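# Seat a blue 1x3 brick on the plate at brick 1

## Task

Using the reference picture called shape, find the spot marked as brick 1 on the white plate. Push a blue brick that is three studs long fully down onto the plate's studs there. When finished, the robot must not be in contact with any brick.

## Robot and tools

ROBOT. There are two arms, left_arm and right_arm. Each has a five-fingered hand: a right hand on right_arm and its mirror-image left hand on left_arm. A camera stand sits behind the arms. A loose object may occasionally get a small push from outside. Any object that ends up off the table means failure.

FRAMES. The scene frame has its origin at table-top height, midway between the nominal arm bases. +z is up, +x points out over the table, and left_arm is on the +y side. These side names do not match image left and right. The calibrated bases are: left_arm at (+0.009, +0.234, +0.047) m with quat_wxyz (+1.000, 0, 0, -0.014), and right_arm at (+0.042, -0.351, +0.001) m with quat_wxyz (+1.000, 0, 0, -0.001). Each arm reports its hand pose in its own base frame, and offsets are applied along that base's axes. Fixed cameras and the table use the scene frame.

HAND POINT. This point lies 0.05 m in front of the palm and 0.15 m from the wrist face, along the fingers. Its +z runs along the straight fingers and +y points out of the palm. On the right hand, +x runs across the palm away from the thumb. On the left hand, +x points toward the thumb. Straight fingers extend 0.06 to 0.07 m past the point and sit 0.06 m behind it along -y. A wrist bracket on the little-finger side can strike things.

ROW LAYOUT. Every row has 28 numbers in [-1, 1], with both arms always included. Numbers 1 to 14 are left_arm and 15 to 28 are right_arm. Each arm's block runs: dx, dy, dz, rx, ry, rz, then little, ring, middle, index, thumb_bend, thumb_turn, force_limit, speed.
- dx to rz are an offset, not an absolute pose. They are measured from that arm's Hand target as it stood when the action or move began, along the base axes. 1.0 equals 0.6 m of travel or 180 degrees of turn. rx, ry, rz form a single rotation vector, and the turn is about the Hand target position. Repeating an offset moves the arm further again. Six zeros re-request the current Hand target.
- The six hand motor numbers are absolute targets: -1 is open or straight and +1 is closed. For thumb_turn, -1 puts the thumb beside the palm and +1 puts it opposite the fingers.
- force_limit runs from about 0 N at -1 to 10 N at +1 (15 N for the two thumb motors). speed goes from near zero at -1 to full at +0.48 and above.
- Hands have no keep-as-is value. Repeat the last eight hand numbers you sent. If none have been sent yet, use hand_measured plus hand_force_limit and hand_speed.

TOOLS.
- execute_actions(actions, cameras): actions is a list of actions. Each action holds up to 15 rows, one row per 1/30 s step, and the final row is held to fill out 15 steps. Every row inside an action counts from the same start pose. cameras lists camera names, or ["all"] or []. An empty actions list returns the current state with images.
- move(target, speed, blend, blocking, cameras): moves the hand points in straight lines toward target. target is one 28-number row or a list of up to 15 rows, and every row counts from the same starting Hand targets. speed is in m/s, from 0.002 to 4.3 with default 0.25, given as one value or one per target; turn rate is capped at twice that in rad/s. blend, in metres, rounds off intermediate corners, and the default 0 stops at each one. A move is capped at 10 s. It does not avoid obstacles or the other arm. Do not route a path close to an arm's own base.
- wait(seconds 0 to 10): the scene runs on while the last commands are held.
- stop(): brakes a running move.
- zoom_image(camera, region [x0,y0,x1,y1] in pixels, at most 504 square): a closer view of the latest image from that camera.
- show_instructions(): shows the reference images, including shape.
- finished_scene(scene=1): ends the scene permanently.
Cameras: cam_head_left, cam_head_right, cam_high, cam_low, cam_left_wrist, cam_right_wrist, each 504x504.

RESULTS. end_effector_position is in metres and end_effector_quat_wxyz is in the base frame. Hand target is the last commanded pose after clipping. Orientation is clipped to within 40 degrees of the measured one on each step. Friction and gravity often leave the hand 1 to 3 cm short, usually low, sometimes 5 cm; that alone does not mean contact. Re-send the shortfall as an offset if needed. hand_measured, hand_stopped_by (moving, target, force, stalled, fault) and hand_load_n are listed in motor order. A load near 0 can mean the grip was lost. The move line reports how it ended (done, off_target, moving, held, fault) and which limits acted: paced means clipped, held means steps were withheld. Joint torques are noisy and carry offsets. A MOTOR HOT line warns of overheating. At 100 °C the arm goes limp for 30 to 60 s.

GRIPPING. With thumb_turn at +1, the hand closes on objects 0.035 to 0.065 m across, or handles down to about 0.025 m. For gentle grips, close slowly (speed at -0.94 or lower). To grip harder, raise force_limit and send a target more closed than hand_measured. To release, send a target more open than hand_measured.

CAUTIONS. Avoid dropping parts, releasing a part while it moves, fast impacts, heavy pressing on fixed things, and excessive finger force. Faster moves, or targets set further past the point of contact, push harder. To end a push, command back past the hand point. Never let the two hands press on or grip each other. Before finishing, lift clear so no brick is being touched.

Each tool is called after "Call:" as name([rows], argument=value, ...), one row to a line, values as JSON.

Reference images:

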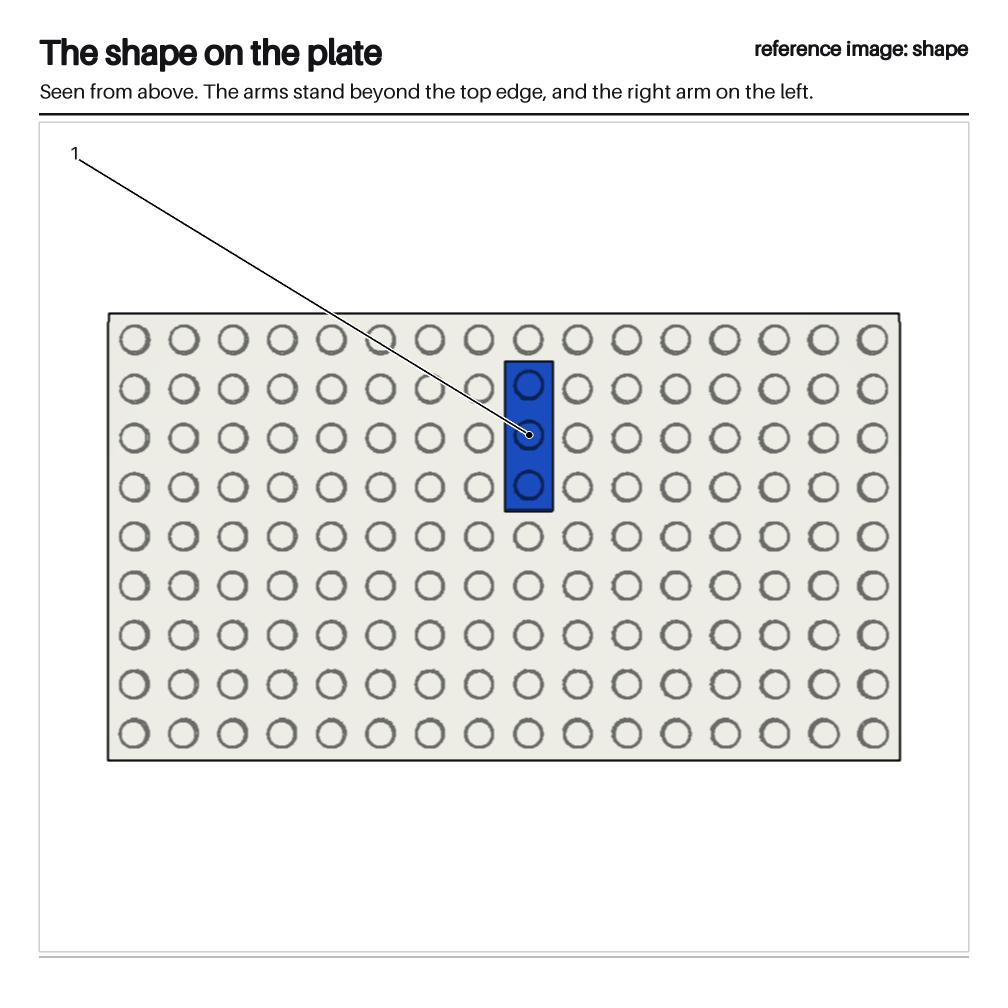

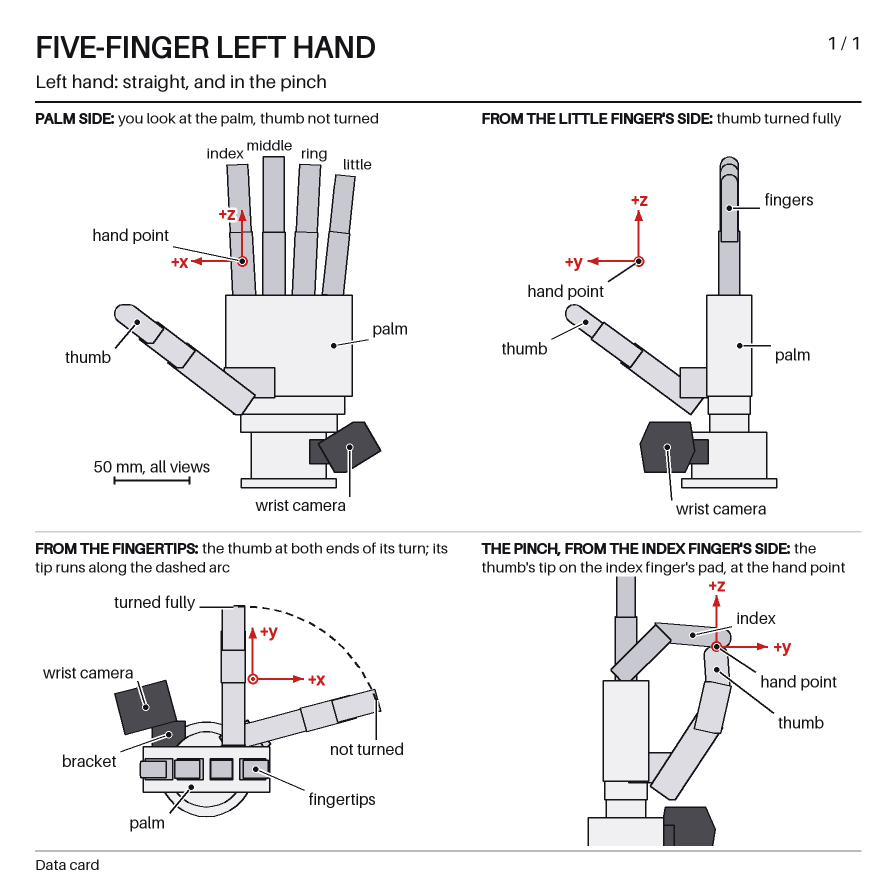

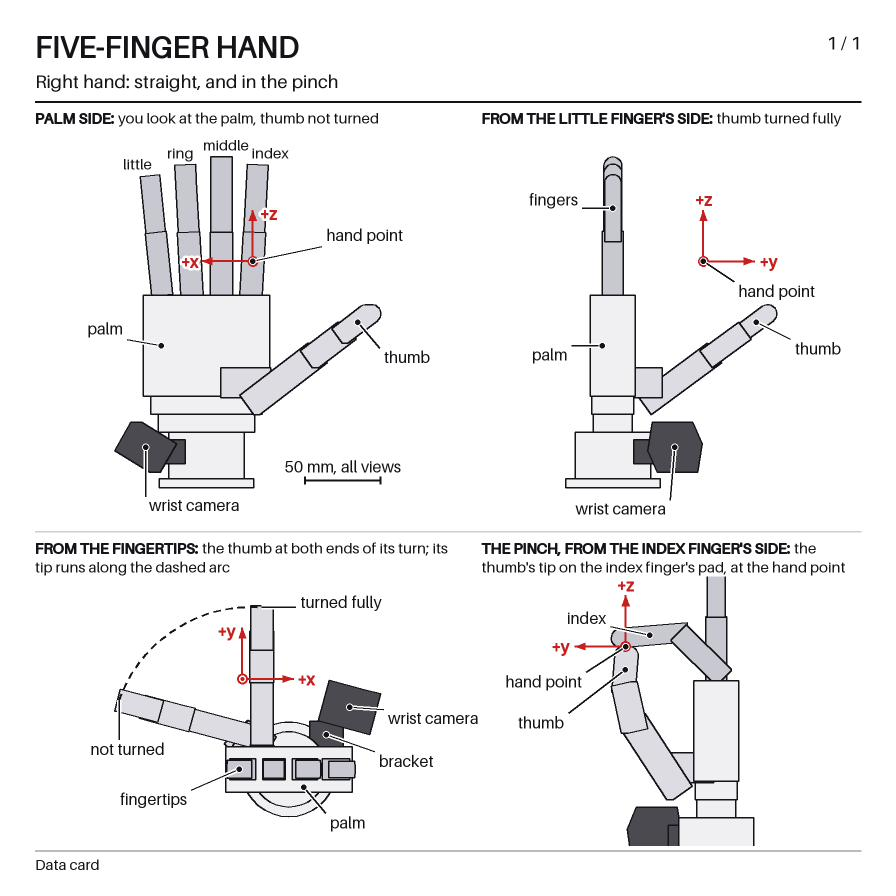

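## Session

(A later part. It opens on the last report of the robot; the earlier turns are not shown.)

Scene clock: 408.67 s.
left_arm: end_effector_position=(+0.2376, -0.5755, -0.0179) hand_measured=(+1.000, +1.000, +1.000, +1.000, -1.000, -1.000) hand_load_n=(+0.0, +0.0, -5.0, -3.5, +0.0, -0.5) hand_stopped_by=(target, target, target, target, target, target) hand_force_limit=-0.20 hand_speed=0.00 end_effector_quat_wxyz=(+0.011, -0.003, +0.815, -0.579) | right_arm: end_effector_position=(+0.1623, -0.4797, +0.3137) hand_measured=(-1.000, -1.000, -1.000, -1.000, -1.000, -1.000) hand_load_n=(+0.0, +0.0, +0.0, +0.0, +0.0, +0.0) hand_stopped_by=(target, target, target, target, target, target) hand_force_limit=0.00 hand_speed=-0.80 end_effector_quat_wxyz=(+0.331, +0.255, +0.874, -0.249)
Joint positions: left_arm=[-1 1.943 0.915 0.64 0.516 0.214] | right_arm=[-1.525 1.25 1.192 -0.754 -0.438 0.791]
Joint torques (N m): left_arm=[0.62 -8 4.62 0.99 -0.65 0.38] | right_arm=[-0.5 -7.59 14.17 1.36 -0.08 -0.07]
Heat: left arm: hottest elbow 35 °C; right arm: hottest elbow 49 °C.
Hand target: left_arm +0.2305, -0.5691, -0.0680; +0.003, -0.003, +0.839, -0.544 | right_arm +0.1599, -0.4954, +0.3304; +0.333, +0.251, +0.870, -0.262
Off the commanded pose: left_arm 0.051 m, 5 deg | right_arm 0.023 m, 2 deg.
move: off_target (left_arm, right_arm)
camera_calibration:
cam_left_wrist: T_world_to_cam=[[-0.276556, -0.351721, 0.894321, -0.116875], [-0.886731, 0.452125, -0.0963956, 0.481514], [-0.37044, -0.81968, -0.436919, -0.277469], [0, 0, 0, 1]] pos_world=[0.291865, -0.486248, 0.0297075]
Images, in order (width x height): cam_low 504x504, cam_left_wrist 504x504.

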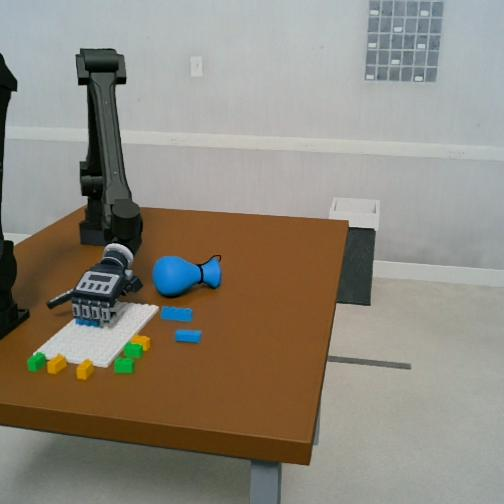

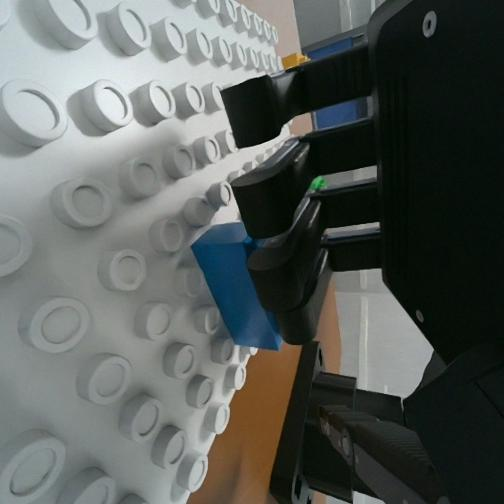

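Call:
move(target=[0,0.0133,-0.045,0.0083,0.0002,0,1,1,1,1,-1,-1,-0.2,0,0,0,0,0,0,0,-1,-1,-1,-1,-1,-1,0.0,-0.8], speed=0.04, cameras=["cam_left_wrist", "cam_low"])

Call:
zoom_image(camera="cam_left_wrist", region=[100, 180, 300, 340])

Call:
zoom_image(camera="cam_low", region=[55, 280, 125, 340])

Scene clock: 413.17 s.
left_arm: end_effector_position=(+0.2384, -0.5766, -0.0208) hand_measured=(+1.000, +1.000, +1.000, +1.000, -1.000, -1.000) hand_load_n=(+0.5, +0.0, -8.5, -7.0, +0.0, +0.0) hand_stopped_by=(target, target, target, target, target, target) hand_force_limit=-0.20 hand_speed=0.00 end_effector_quat_wxyz=(+0.013, +0.001, +0.813, -0.582) | right_arm: end_effector_position=(+0.1623, -0.4797, +0.3137) hand_measured=(-1.000, -1.000, -1.000, -1.000, -1.000, -1.000) hand_load_n=(+0.0, +0.0, +0.0, +0.0, +0.0, +0.0) hand_stopped_by=(target, target, target, target, target, target) hand_force_limit=0.00 hand_speed=-0.80 end_effector_quat_wxyz=(+0.331, +0.255, +0.874, -0.249)
Joint positions: left_arm=[-1 1.955 0.915 0.66 0.517 0.218] | right_arm=[-1.525 1.25 1.192 -0.754 -0.438 0.791]
Joint torques (N m): left_arm=[1.14 -5.83 3.69 1.18 -0.65 0.51] | right_arm=[-0.44 -7.59 14.13 1.4 -0.09 -0.05]
Heat: left arm: hottest elbow 35 °C; right arm: hottest elbow 49 °C.
Hand target: left_arm +0.2305, -0.5611, -0.0950; +0.003, -0.003, +0.846, -0.534 | right_arm +0.1599, -0.4954, +0.3304; +0.333, +0.251, +0.870, -0.262
Off the commanded pose: left_arm 0.076 m, 7 deg | right_arm 0.023 m, 2 deg.
move: off_target (left_arm, right_arm)
camera_calibration:
cam_left_wrist: T_world_to_cam=[[-0.284817, -0.344257, 0.894632, -0.108085], [-0.88479, 0.453497, -0.107177, 0.482475], [-0.368817, -0.822087, -0.433758, -0.281028], [0, 0, 0, 1]] pos_world=[0.292457, -0.48704, 0.0265084]
Images, in order (width x height): cam_low 504x504, cam_left_wrist 504x504.

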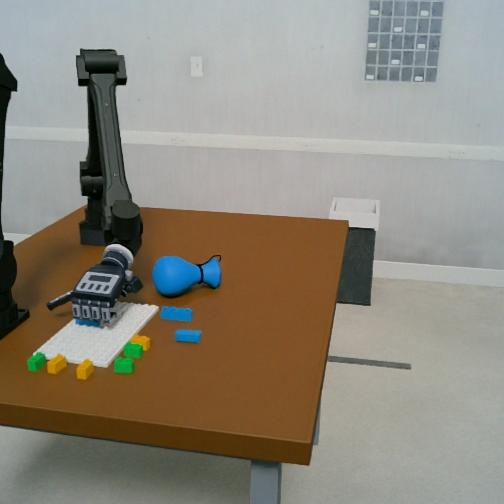

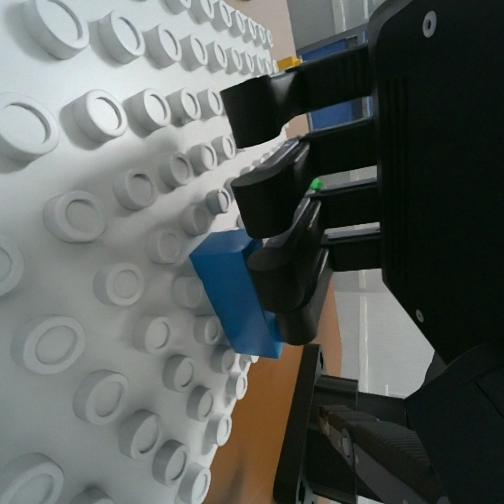

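Scaled by 2.520 from the camera's 504x504 image, which has a finer 720x720 frame.

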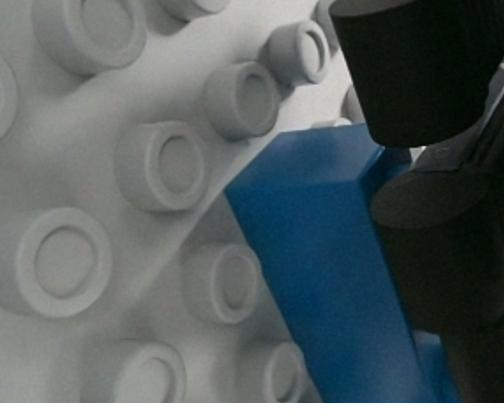

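Scaled by 7.200 from the camera's 504x504 image, which has a finer 720x720 frame.

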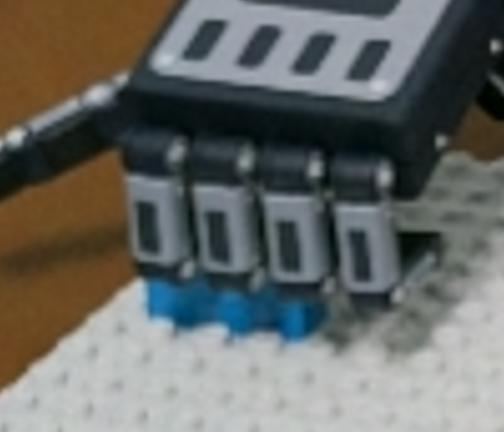

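Call:
move(target=[0,0.005,-0.0333,0.0056,0.014,0,1,1,1,1,-1,-1,-0.2,0,0,0,0,0,0,0,-1,-1,-1,-1,-1,-1,0.0,-0.8], speed=0.04, cameras=["cam_left_wrist", "cam_low"])

Call:
zoom_image(camera="cam_left_wrist", region=[100, 180, 300, 340])

Call:
zoom_image(camera="cam_low", region=[55, 280, 125, 340])

Scene clock: 416.07 s.
left_arm: end_effector_position=(+0.2362, -0.5804, -0.0217) hand_measured=(+1.000, +1.000, +1.000, +1.000, -1.000, -1.000) hand_load_n=(+0.0, +0.0, -12.5, -9.5, +0.0, +0.0) hand_stopped_by=(target, target, target, target, target, target) hand_force_limit=-0.20 hand_speed=0.00 end_effector_quat_wxyz=(+0.006, +0.009, +0.809, -0.587) | right_arm: end_effector_position=(+0.1623, -0.4797, +0.3137) hand_measured=(-1.000, -1.000, -1.000, -1.000, -1.000, -1.000) hand_load_n=(+0.0, +0.0, +0.0, +0.0, +0.0, +0.0) hand_stopped_by=(target, target, target, target, target, target) hand_force_limit=0.00 hand_speed=-0.80 end_effector_quat_wxyz=(+0.331, +0.255, +0.874, -0.249)
Joint positions: left_arm=[-1 1.969 0.926 0.672 0.541 0.218] | right_arm=[-1.525 1.25 1.192 -0.754 -0.438 0.791]
Joint torques (N m): left_arm=[2.08 -4.19 3.26 0.75 -0.76 0.32] | right_arm=[-0.38 -7.53 14.13 1.35 -0.07 -0.08]
Heat: left arm: hottest elbow 35 °C; right arm: hottest elbow 49 °C.
Hand target: left_arm +0.2305, -0.5581, -0.1151; -0.016, -0.015, +0.850, -0.526 | right_arm +0.1599, -0.4954, +0.3304; +0.333, +0.251, +0.870, -0.262
Off the commanded pose: left_arm 0.096 m, 9 deg | right_arm 0.023 m, 2 deg.
move: off_target (left_arm, right_arm)
camera_calibration:
cam_left_wrist: T_world_to_cam=[[-0.289755, -0.327063, 0.899484, -0.0980035], [-0.874592, 0.472208, -0.110037, 0.490485], [-0.388755, -0.818566, -0.422871, -0.278372], [0, 0, 0, 1]] pos_world=[0.292359, -0.491529, 0.0244086]
Images, in order (width x height): cam_low 504x504, cam_left_wrist 504x504.

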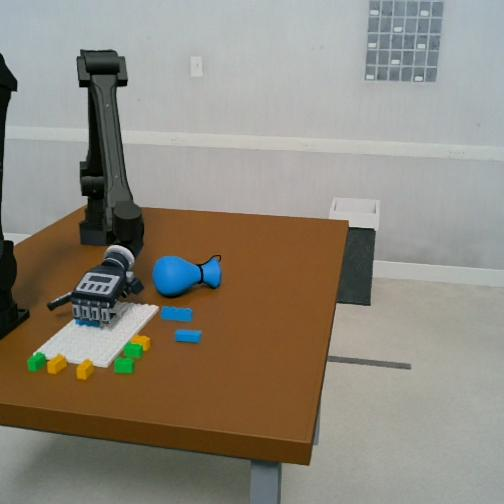

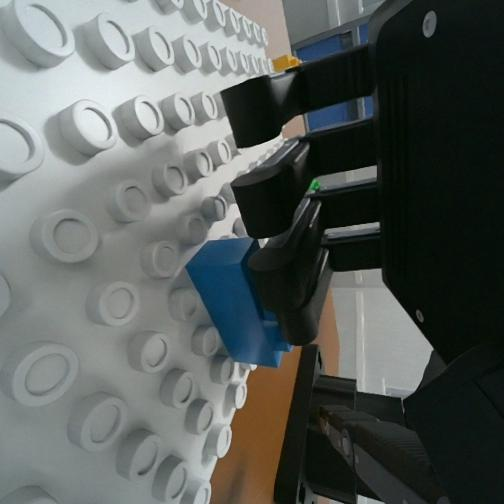

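Scaled by 2.520 from the camera's 504x504 image, which has a finer 720x720 frame.

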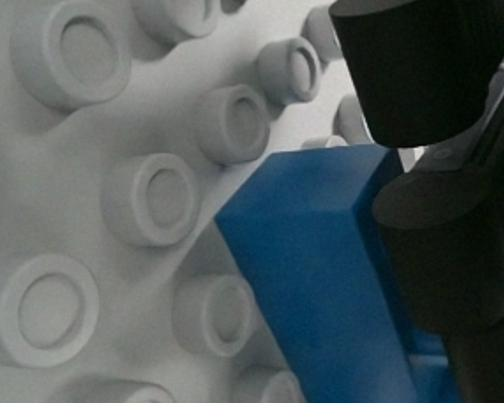

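Scaled by 7.200 from the camera's 504x504 image, which has a finer 720x720 frame.

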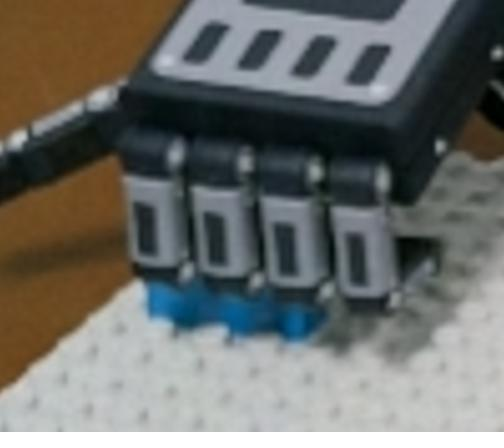

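Call:
move([
  [0,-0.01,0.15,-0.0333,-0.014,0,1,1,1,1,-1,-1,-0.2,0,0,0,0,0,0,0,-1,-1,-1,-1,-1,-1,0.0,-0.8],
  [0,-0.0233,0.375,-0.0444,-0.014,0,1,1,1,1,-1,-1,-0.2,0,0,0,0,0,0,0,-1,-1,-1,-1,-1,-1,0.0,-0.8],
], speed=[0.08,0.12], blend=[0.02,0], cameras=["cam_left_wrist", "cam_low", "cam_head_left", "cam_head_right"])

Call:
zoom_image(camera="cam_low", region=[65, 295, 115, 335])

Call:
zoom_image(camera="cam_head_right", region=[380, 390, 430, 432])

Call:
zoom_image(camera="cam_head_left", region=[380, 385, 430, 427])

Call:
zoom_image(camera="cam_left_wrist", region=[0, 200, 150, 350])

Scene clock: 420.17 s.
left_arm: end_effector_position=(+0.2252, -0.5606, +0.0926) hand_measured=(+1.000, +1.000, +1.000, +1.000, -1.000, -1.000) hand_load_n=(+0.0, +0.0, +0.0, +0.0, +0.0, -0.5) hand_stopped_by=(target, target, target, target, target, target) hand_force_limit=-0.20 hand_speed=0.00 end_effector_quat_wxyz=(+0.001, -0.001, +0.818, -0.575) | right_arm: end_effector_position=(+0.1623, -0.4797, +0.3137) hand_measured=(-1.000, -1.000, -1.000, -1.000, -1.000, -1.000) hand_load_n=(+0.5, +0.0, +0.0, +0.0, +0.0, +0.0) hand_stopped_by=(target, target, target, target, target, target) hand_force_limit=0.00 hand_speed=-0.80 end_effector_quat_wxyz=(+0.331, +0.255, +0.874, -0.249)
Joint positions: left_arm=[-1 1.659 0.918 0.337 0.53 0.214] | right_arm=[-1.525 1.25 1.192 -0.754 -0.438 0.791]
Joint torques (N m): left_arm=[1.96 -12.4 8.31 1.59 0.15 -0.09] | right_arm=[-0.5 -7.53 14.22 1.36 -0.07 -0.07]
Heat: left arm: hottest elbow 35 °C; right arm: hottest elbow 49 °C.
Hand target: left_arm +0.2305, -0.5721, +0.1100; +0.002, -0.002, +0.812, -0.584 | right_arm +0.1599, -0.4954, +0.3304; +0.333, +0.251, +0.870, -0.262
Off the commanded pose: left_arm 0.021 m, 1 deg | right_arm 0.023 m, 2 deg.
move: off_target (left_arm, right_arm)
camera_calibration:
cam_left_wrist: T_world_to_cam=[[-0.269665, -0.356639, 0.894477, -0.218147], [-0.881603, 0.465103, -0.0803412, 0.478989], [-0.387371, -0.810239, -0.439837, -0.212134], [0, 0, 0, 1]] pos_world=[0.281278, -0.472458, 0.140306]
Images, in order (width x height): cam_head_left 504x504, cam_head_right 504x504, cam_low 504x504, cam_left_wrist 504x504.

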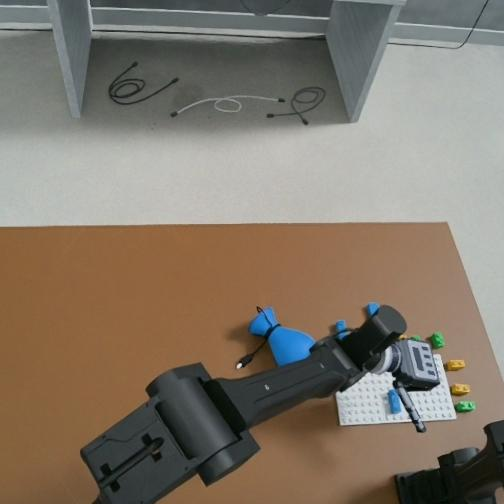

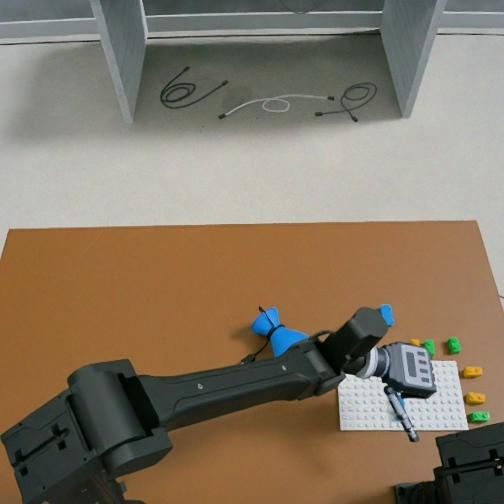

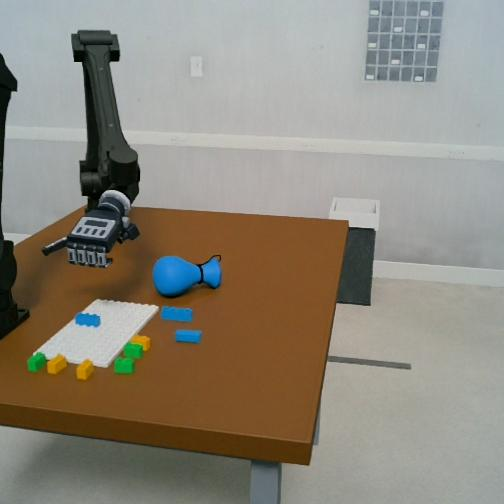

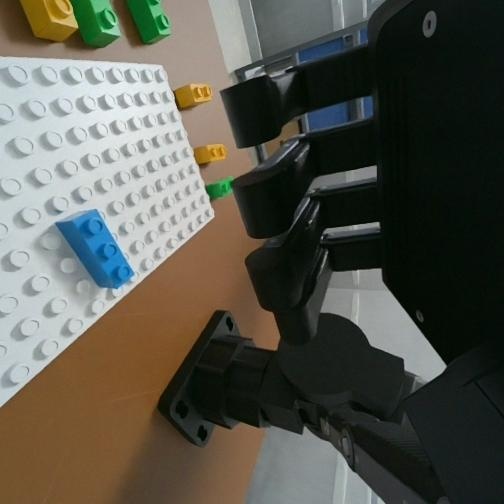

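Scaled by 10.080 from the camera's 504x504 image, which has a finer 720x720 frame.

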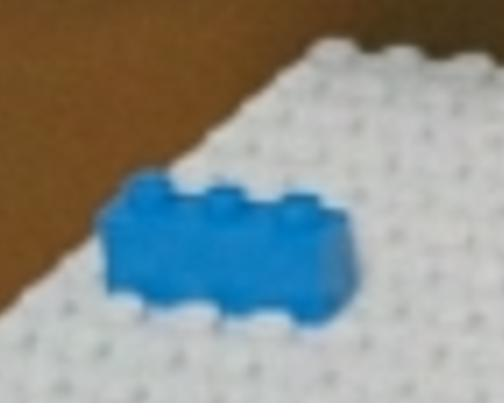

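Scaled by 10.080 from the camera's 504x504 image, which has a finer 720x720 frame.

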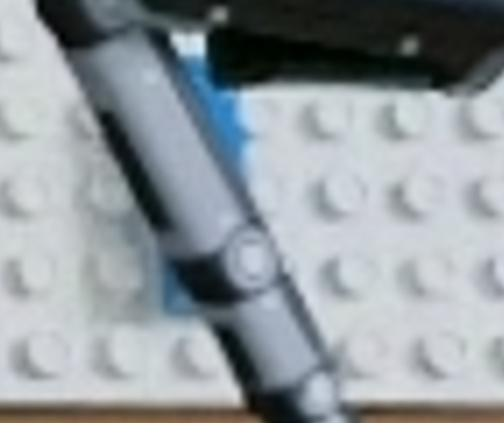

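Scaled by 10.080 from the camera's 504x504 image, which has a finer 720x720 frame.

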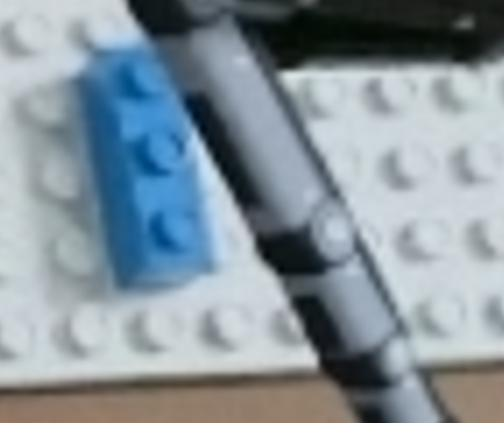

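Scaled by 3.360 from the camera's 504x504 image, which has a finer 720x720 frame.

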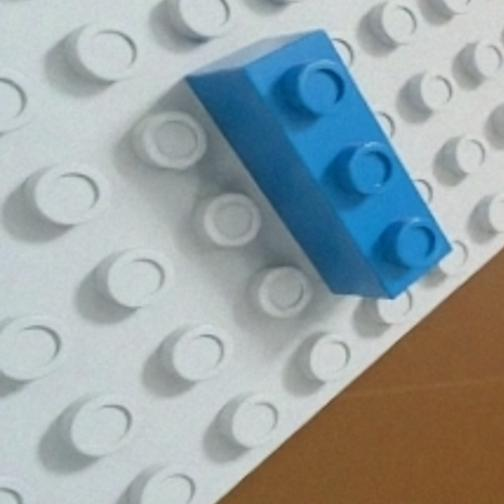

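Call:
zoom_image(camera="cam_low", region=[72, 310, 104, 330])

Call:
zoom_image(camera="cam_left_wrist", region=[45, 200, 140, 295])

Scaled by 15.750 from the camera's 504x504 image, which has a finer 720x720 frame.

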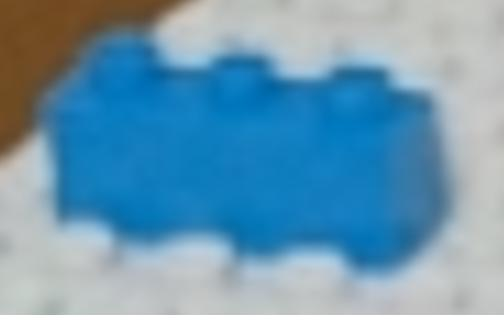

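Scaled by 5.305 from the camera's 504x504 image, which has a finer 720x720 frame.

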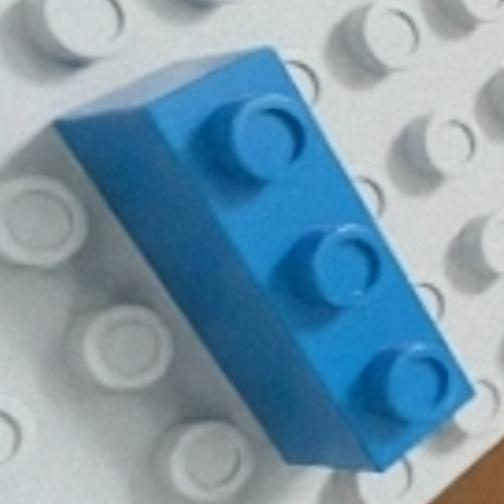

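Call:
zoom_image(camera="cam_low", region=[60, 300, 120, 345])

Scaled by 8.400 from the camera's 504x504 image, which has a finer 720x720 frame.

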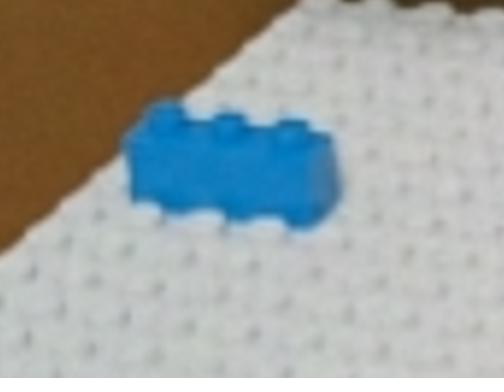

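Call:
move(target=[0,0.13,-0.07,0,0,0,1,1,1,1,-1,-1,-0.2,0,0,0,0,0,0,0,-1,-1,-1,-1,-1,-1,0.0,-0.8], speed=[0.15], cameras=["cam_left_wrist", "cam_low", "cam_head_left", "cam_head_right"])

Call:
zoom_image(camera="cam_left_wrist", region=[130, 170, 230, 270])

Call:
zoom_image(camera="cam_head_right", region=[380, 390, 430, 432])

Call:
zoom_image(camera="cam_head_left", region=[380, 385, 430, 427])

Scene clock: 433.07 s.
left_arm: end_effector_position=(+0.2221, -0.4952, +0.0605) hand_measured=(+1.000, +1.000, +1.000, +1.000, -1.000, -1.000) hand_load_n=(+0.0, +0.0, +0.0, +0.0, +0.0, -0.5) hand_stopped_by=(target, target, target, target, target, target) hand_force_limit=-0.20 hand_speed=0.00 end_effector_quat_wxyz=(-0.012, -0.009, +0.819, -0.574) | right_arm: end_effector_position=(+0.1623, -0.4797, +0.3137) hand_measured=(-1.000, -1.000, -1.000, -1.000, -1.000, -1.000) hand_load_n=(+0.0, +0.0, +0.5, +0.0, +0.0, +0.0) hand_stopped_by=(target, target, target, target, target, target) hand_force_limit=0.00 hand_speed=-0.80 end_effector_quat_wxyz=(+0.331, +0.255, +0.874, -0.249)
Joint positions: left_arm=[-0.914 1.617 0.745 0.44 0.621 0.23] | right_arm=[-1.525 1.25 1.192 -0.754 -0.438 0.791]
Joint torques (N m): left_arm=[2.55 -11.28 4.86 2.91 0.27 0.15] | right_arm=[-0.32 -7.47 14.19 1.32 -0.08 -0.07]
Heat: left arm: hottest elbow 37 °C; right arm: hottest elbow 49 °C.
Hand target: left_arm +0.2303, -0.4940, +0.0680; +0.002, -0.002, +0.812, -0.584 | right_arm +0.1599, -0.4954, +0.3304; +0.333, +0.251, +0.870, -0.262
Off the commanded pose: left_arm 0.011 m, 2 deg | right_arm 0.023 m, 2 deg.
move: off_target (left_arm, right_arm)
camera_calibration:
cam_left_wrist: T_world_to_cam=[[-0.242933, -0.357882, 0.901612, -0.174017], [-0.882664, 0.467071, -0.052431, 0.442837], [-0.402353, -0.808558, -0.429356, -0.170979], [0, 0, 0, 1]] pos_world=[0.279808, -0.407361, 0.106703]
Images, in order (width x height): cam_head_left 504x504, cam_head_right 504x504, cam_low 504x504, cam_left_wrist 504x504.

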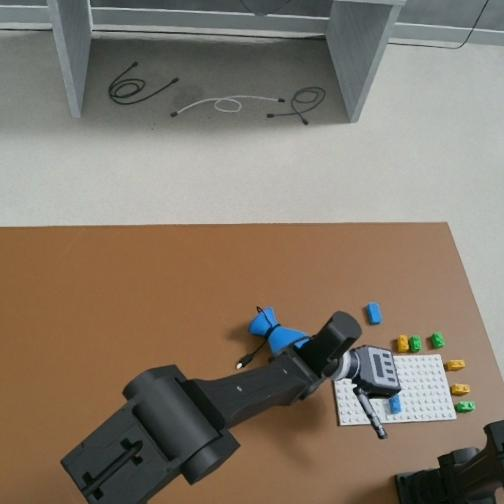

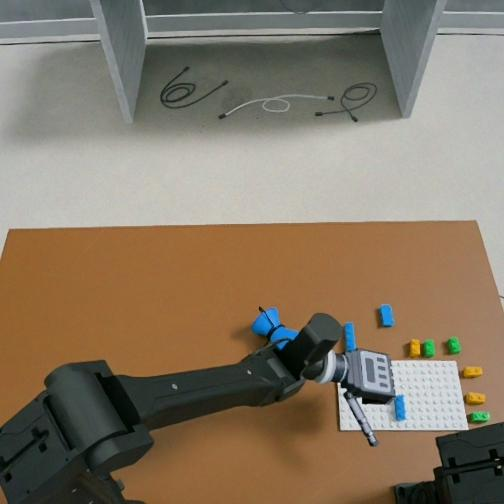

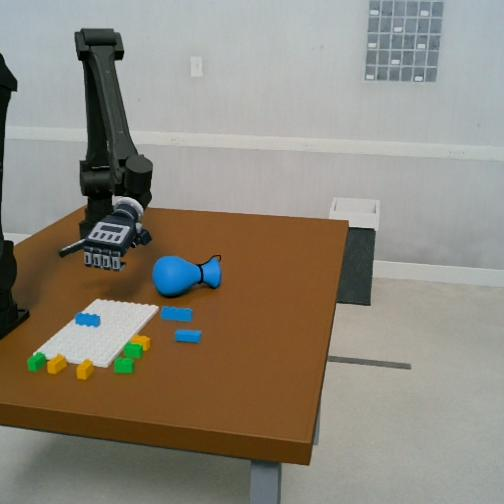

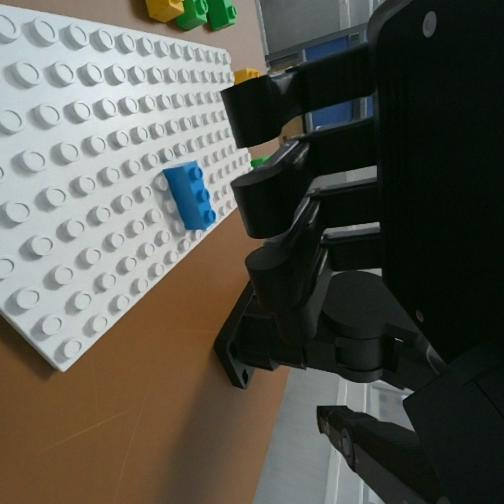

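Scaled by 5.040 from the camera's 504x504 image, which has a finer 720x720 frame.

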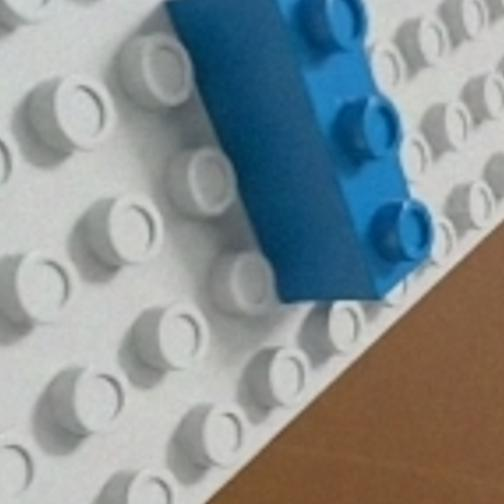

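Scaled by 10.080 from the camera's 504x504 image, which has a finer 720x720 frame.

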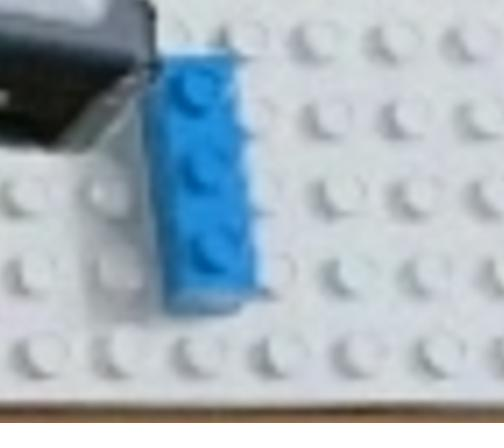

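Scaled by 10.080 from the camera's 504x504 image, which has a finer 720x720 frame.

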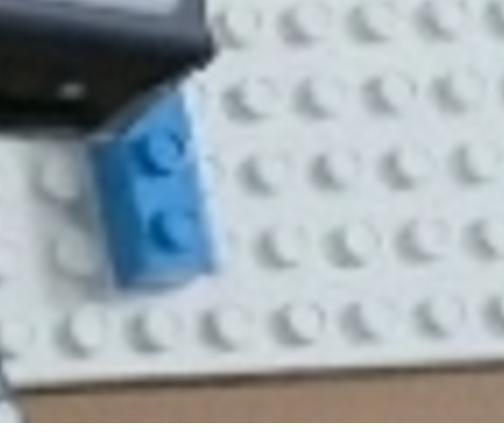

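Call:
zoom_image(camera="cam_left_wrist", region=[150, 160, 220, 235])

Scaled by 6.720 from the camera's 504x504 image, which has a finer 720x720 frame.

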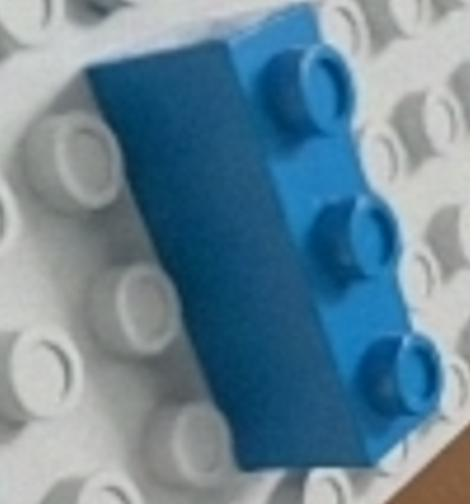

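Call:
zoom_image(camera="cam_head_right", region=[384, 393, 420, 429])

Scaled by 14.000 from the camera's 504x504 image, which has a finer 720x720 frame.

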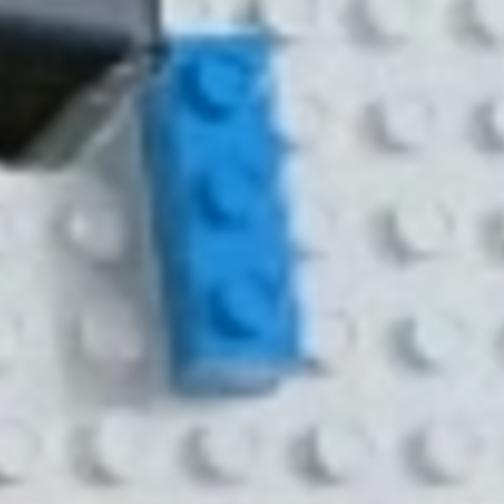

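Call:
zoom_image(camera="cam_head_left", region=[378, 388, 414, 424])

Scaled by 14.000 from the camera's 504x504 image, which has a finer 720x720 frame.

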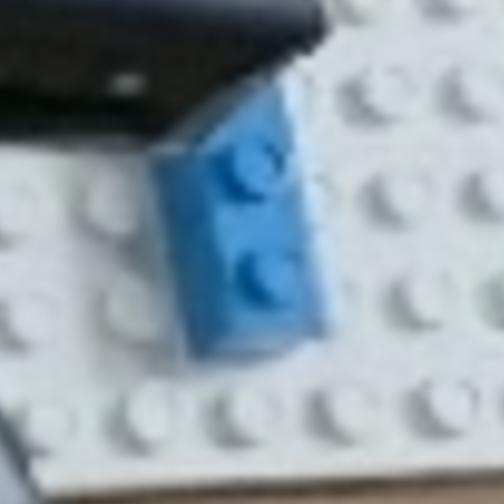

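Call:
move([
  [0.0137,-0.1267,0.07,0,0.0067,0,1,1,1,1,-1,-1,-0.2,0,0,0,0,0,0,0,-1,-1,-1,-1,-1,-1,0.0,-0.8],
  [0.0137,-0.1267,-0.1267,0,0.0067,0,1,1,1,1,-1,-1,-0.2,0,0,0,0,0,0,0,-1,-1,-1,-1,-1,-1,0.0,-0.8],
  [0.0137,-0.125,-0.1717,0.0111,0.0067,0,1,1,1,1,-1,-1,-0.2,0,0,0,0,0,0,0,-1,-1,-1,-1,-1,-1,0.0,-0.8],
  [0.0137,-0.1133,-0.26,0.04,0.0067,0,1,1,1,1,-1,-1,-0.2,0,0,0,0,0,0,0,-1,-1,-1,-1,-1,-1,0.0,-0.8],
], speed=[0.15,0.1,0.03,0.05], blend=[0,0.008,0.003,0], cameras=["cam_left_wrist", "cam_low"])

Call:
zoom_image(camera="cam_left_wrist", region=[100, 180, 300, 360])

Call:
zoom_image(camera="cam_low", region=[55, 280, 125, 340])

Scene clock: 456.27 s.
left_arm: end_effector_position=(+0.2514, -0.5731, -0.0200) hand_measured=(+1.000, +1.000, +1.000, +1.000, -1.000, -1.000) hand_load_n=(+0.0, +0.0, +0.0, -12.0, +0.0, -0.5) hand_stopped_by=(target, target, target, target, target, target) hand_force_limit=-0.20 hand_speed=0.00 end_effector_quat_wxyz=(+0.004, -0.008, +0.816, -0.578) | right_arm: end_effector_position=(+0.1623, -0.4797, +0.3137) hand_measured=(-1.000, -1.000, -1.000, -1.000, -1.000, -1.000) hand_load_n=(+0.0, +0.0, +0.0, +0.0, +0.0, +0.0) hand_stopped_by=(target, target, target, target, target, target) hand_force_limit=0.00 hand_speed=-0.80 end_effector_quat_wxyz=(+0.331, +0.255, +0.874, -0.249)
Joint positions: left_arm=[-0.971 1.958 0.937 0.623 0.546 0.212] | right_arm=[-1.525 1.25 1.192 -0.754 -0.438 0.791]
Joint torques (N m): left_arm=[0.44 -6.48 3.73 0.9 -0.81 0.54] | right_arm=[-0.26 -7.59 14.22 1.32 -0.1 -0.07]
Heat: left arm: hottest elbow 36 °C; right arm: hottest elbow 50 °C.
Hand target: left_arm +0.2387, -0.5620, -0.0880; -0.006, -0.008, +0.847, -0.532 | right_arm +0.1599, -0.4954, +0.3304; +0.333, +0.251, +0.870, -0.262
Off the commanded pose: left_arm 0.070 m, 7 deg | right_arm 0.023 m, 2 deg.
move: off_target (left_arm, right_arm)
camera_calibration:
cam_left_wrist: T_world_to_cam=[[-0.260585, -0.353939, 0.898233, -0.115493], [-0.88889, 0.451057, -0.0801399, 0.492732], [-0.37679, -0.819313, -0.432152, -0.269398], [0, 0, 0, 1]] pos_world=[0.306382, -0.48385, 0.0268062]
Images, in order (width x height): cam_low 504x504, cam_left_wrist 504x504.

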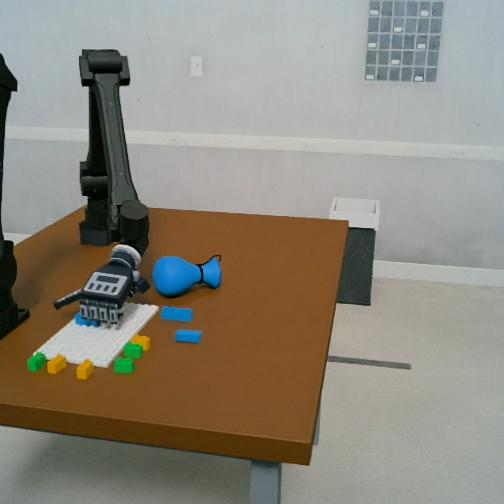

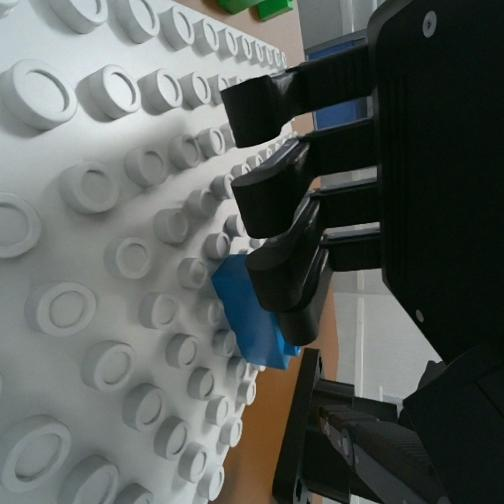

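Scaled by 2.520 from the camera's 504x504 image, which has a finer 720x720 frame.

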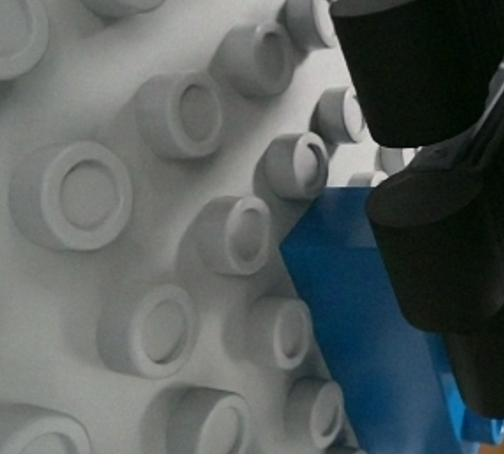

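Scaled by 7.200 from the camera's 504x504 image, which has a finer 720x720 frame.

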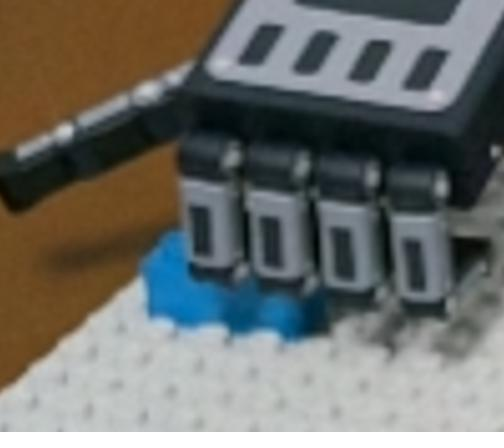

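Call:
zoom_image(camera="cam_left_wrist", region=[190, 245, 265, 375])

Scaled by 3.877 from the camera's 504x504 image, which has a finer 720x720 frame.

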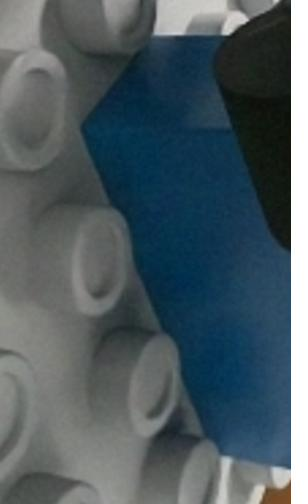

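Call:
move([
  [0,-0.005,0.13,-0.0333,0,0,1,1,1,1,-1,-1,-0.2,0,0,0,0,0,0,0,-1,-1,-1,-1,-1,-1,0.0,-0.8],
  [-0.02,-0.015,0.3133,-0.04,0,0,1,1,1,1,-1,-1,-0.2,0,0,0,0,0,0,0,-1,-1,-1,-1,-1,-1,0.0,-0.8],
  [-0.02,-0.015,0.1333,-0.04,0,0,1,1,1,1,-1,-1,-0.2,0,0,0,0,0,0,0,-1,-1,-1,-1,-1,-1,0.0,-0.8],
  [-0.02,-0.0125,0.0883,-0.029,0,0,1,1,1,1,-1,-1,-0.2,0,0,0,0,0,0,0,-1,-1,-1,-1,-1,-1,0.0,-0.8],
  [-0.02,0.01,-0.045,0.004,0,0,1,1,1,1,-1,-1,-0.2,0,0,0,0,0,0,0,-1,-1,-1,-1,-1,-1,0.0,-0.8],
], speed=[0.1,0.15,0.1,0.03,0.06], blend=[0.02,0,0.008,0.003,0], cameras=["cam_left_wrist", "cam_low"])

Call:
zoom_image(camera="cam_left_wrist", region=[150, 200, 270, 360])

Call:
zoom_image(camera="cam_low", region=[60, 295, 115, 340])

Scene clock: 466.07 s.
left_arm: end_effector_position=(+0.2416, -0.5754, -0.0219) hand_measured=(+1.000, +1.000, +1.000, +1.000, -1.000, -1.000) hand_load_n=(+0.0, +0.5, -11.0, -6.0, +0.0, +0.0) hand_stopped_by=(target, target, target, target, target, target) hand_force_limit=-0.20 hand_speed=0.00 end_effector_quat_wxyz=(+0.008, -0.004, +0.808, -0.589) | right_arm: end_effector_position=(+0.1623, -0.4797, +0.3137) hand_measured=(-1.000, -1.000, -1.000, -1.000, -1.000, -1.000) hand_load_n=(+0.0, +0.0, +0.0, +0.0, +0.0, +0.0) hand_stopped_by=(target, target, target, target, target, target) hand_force_limit=0.00 hand_speed=-0.80 end_effector_quat_wxyz=(+0.331, +0.255, +0.874, -0.249)
Joint positions: left_arm=[-0.988 1.967 0.914 0.689 0.534 0.201] | right_arm=[-1.525 1.25 1.192 -0.754 -0.438 0.791]
Joint torques (N m): left_arm=[1.08 -4.42 2.92 0.73 -0.95 0.62] | right_arm=[-0.32 -7.59 14.19 1.37 -0.09 -0.08]
Heat: left arm: hottest elbow 35 °C; right arm: hottest elbow 50 °C.
Hand target: left_arm +0.2268, -0.5560, -0.1150; -0.006, -0.008, +0.850, -0.526 | right_arm +0.1599, -0.4954, +0.3304; +0.333, +0.251, +0.870, -0.262
Off the commanded pose: left_arm 0.096 m, 9 deg | right_arm 0.023 m, 2 deg.
move: off_target (left_arm, right_arm)
camera_calibration:
cam_left_wrist: T_world_to_cam=[[-0.272689, -0.329817, 0.903804, -0.100273], [-0.886701, 0.450712, -0.103055, 0.483622], [-0.373366, -0.829505, -0.415354, -0.282069], [0, 0, 0, 1]] pos_world=[0.29617, -0.485023, 0.0233081]
Images, in order (width x height): cam_low 504x504, cam_left_wrist 504x504.

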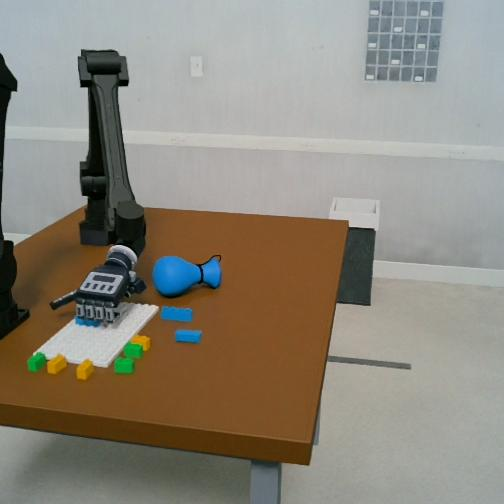

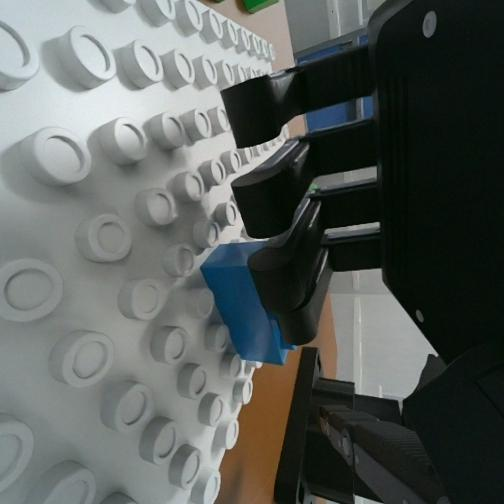

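Scaled by 3.150 from the camera's 504x504 image, which has a finer 720x720 frame.

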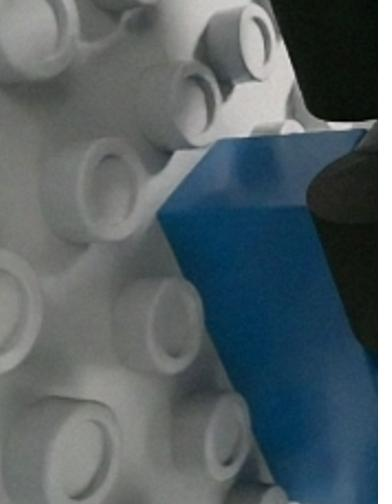

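Scaled by 9.164 from the camera's 504x504 image, which has a finer 720x720 frame.

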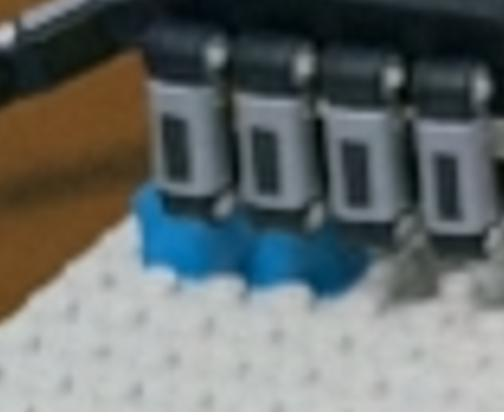

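Call:
zoom_image(camera="cam_left_wrist", region=[185, 250, 250, 320])

Call:
zoom_image(camera="cam_left_wrist", region=[195, 310, 255, 370])

Scaled by 7.200 from the camera's 504x504 image, which has a finer 720x720 frame.

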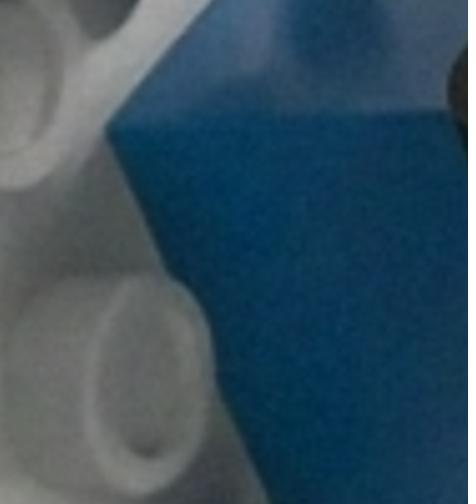

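Scaled by 8.400 from the camera's 504x504 image, which has a finer 720x720 frame.

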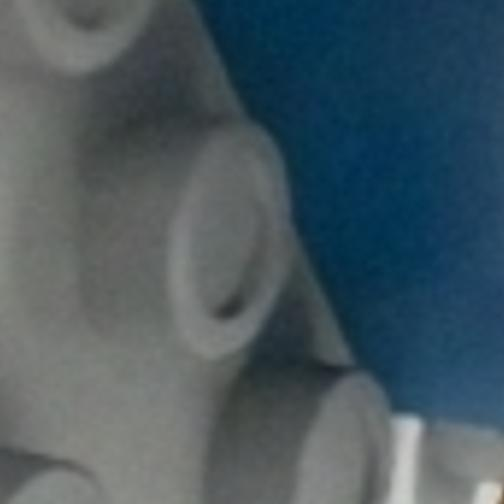

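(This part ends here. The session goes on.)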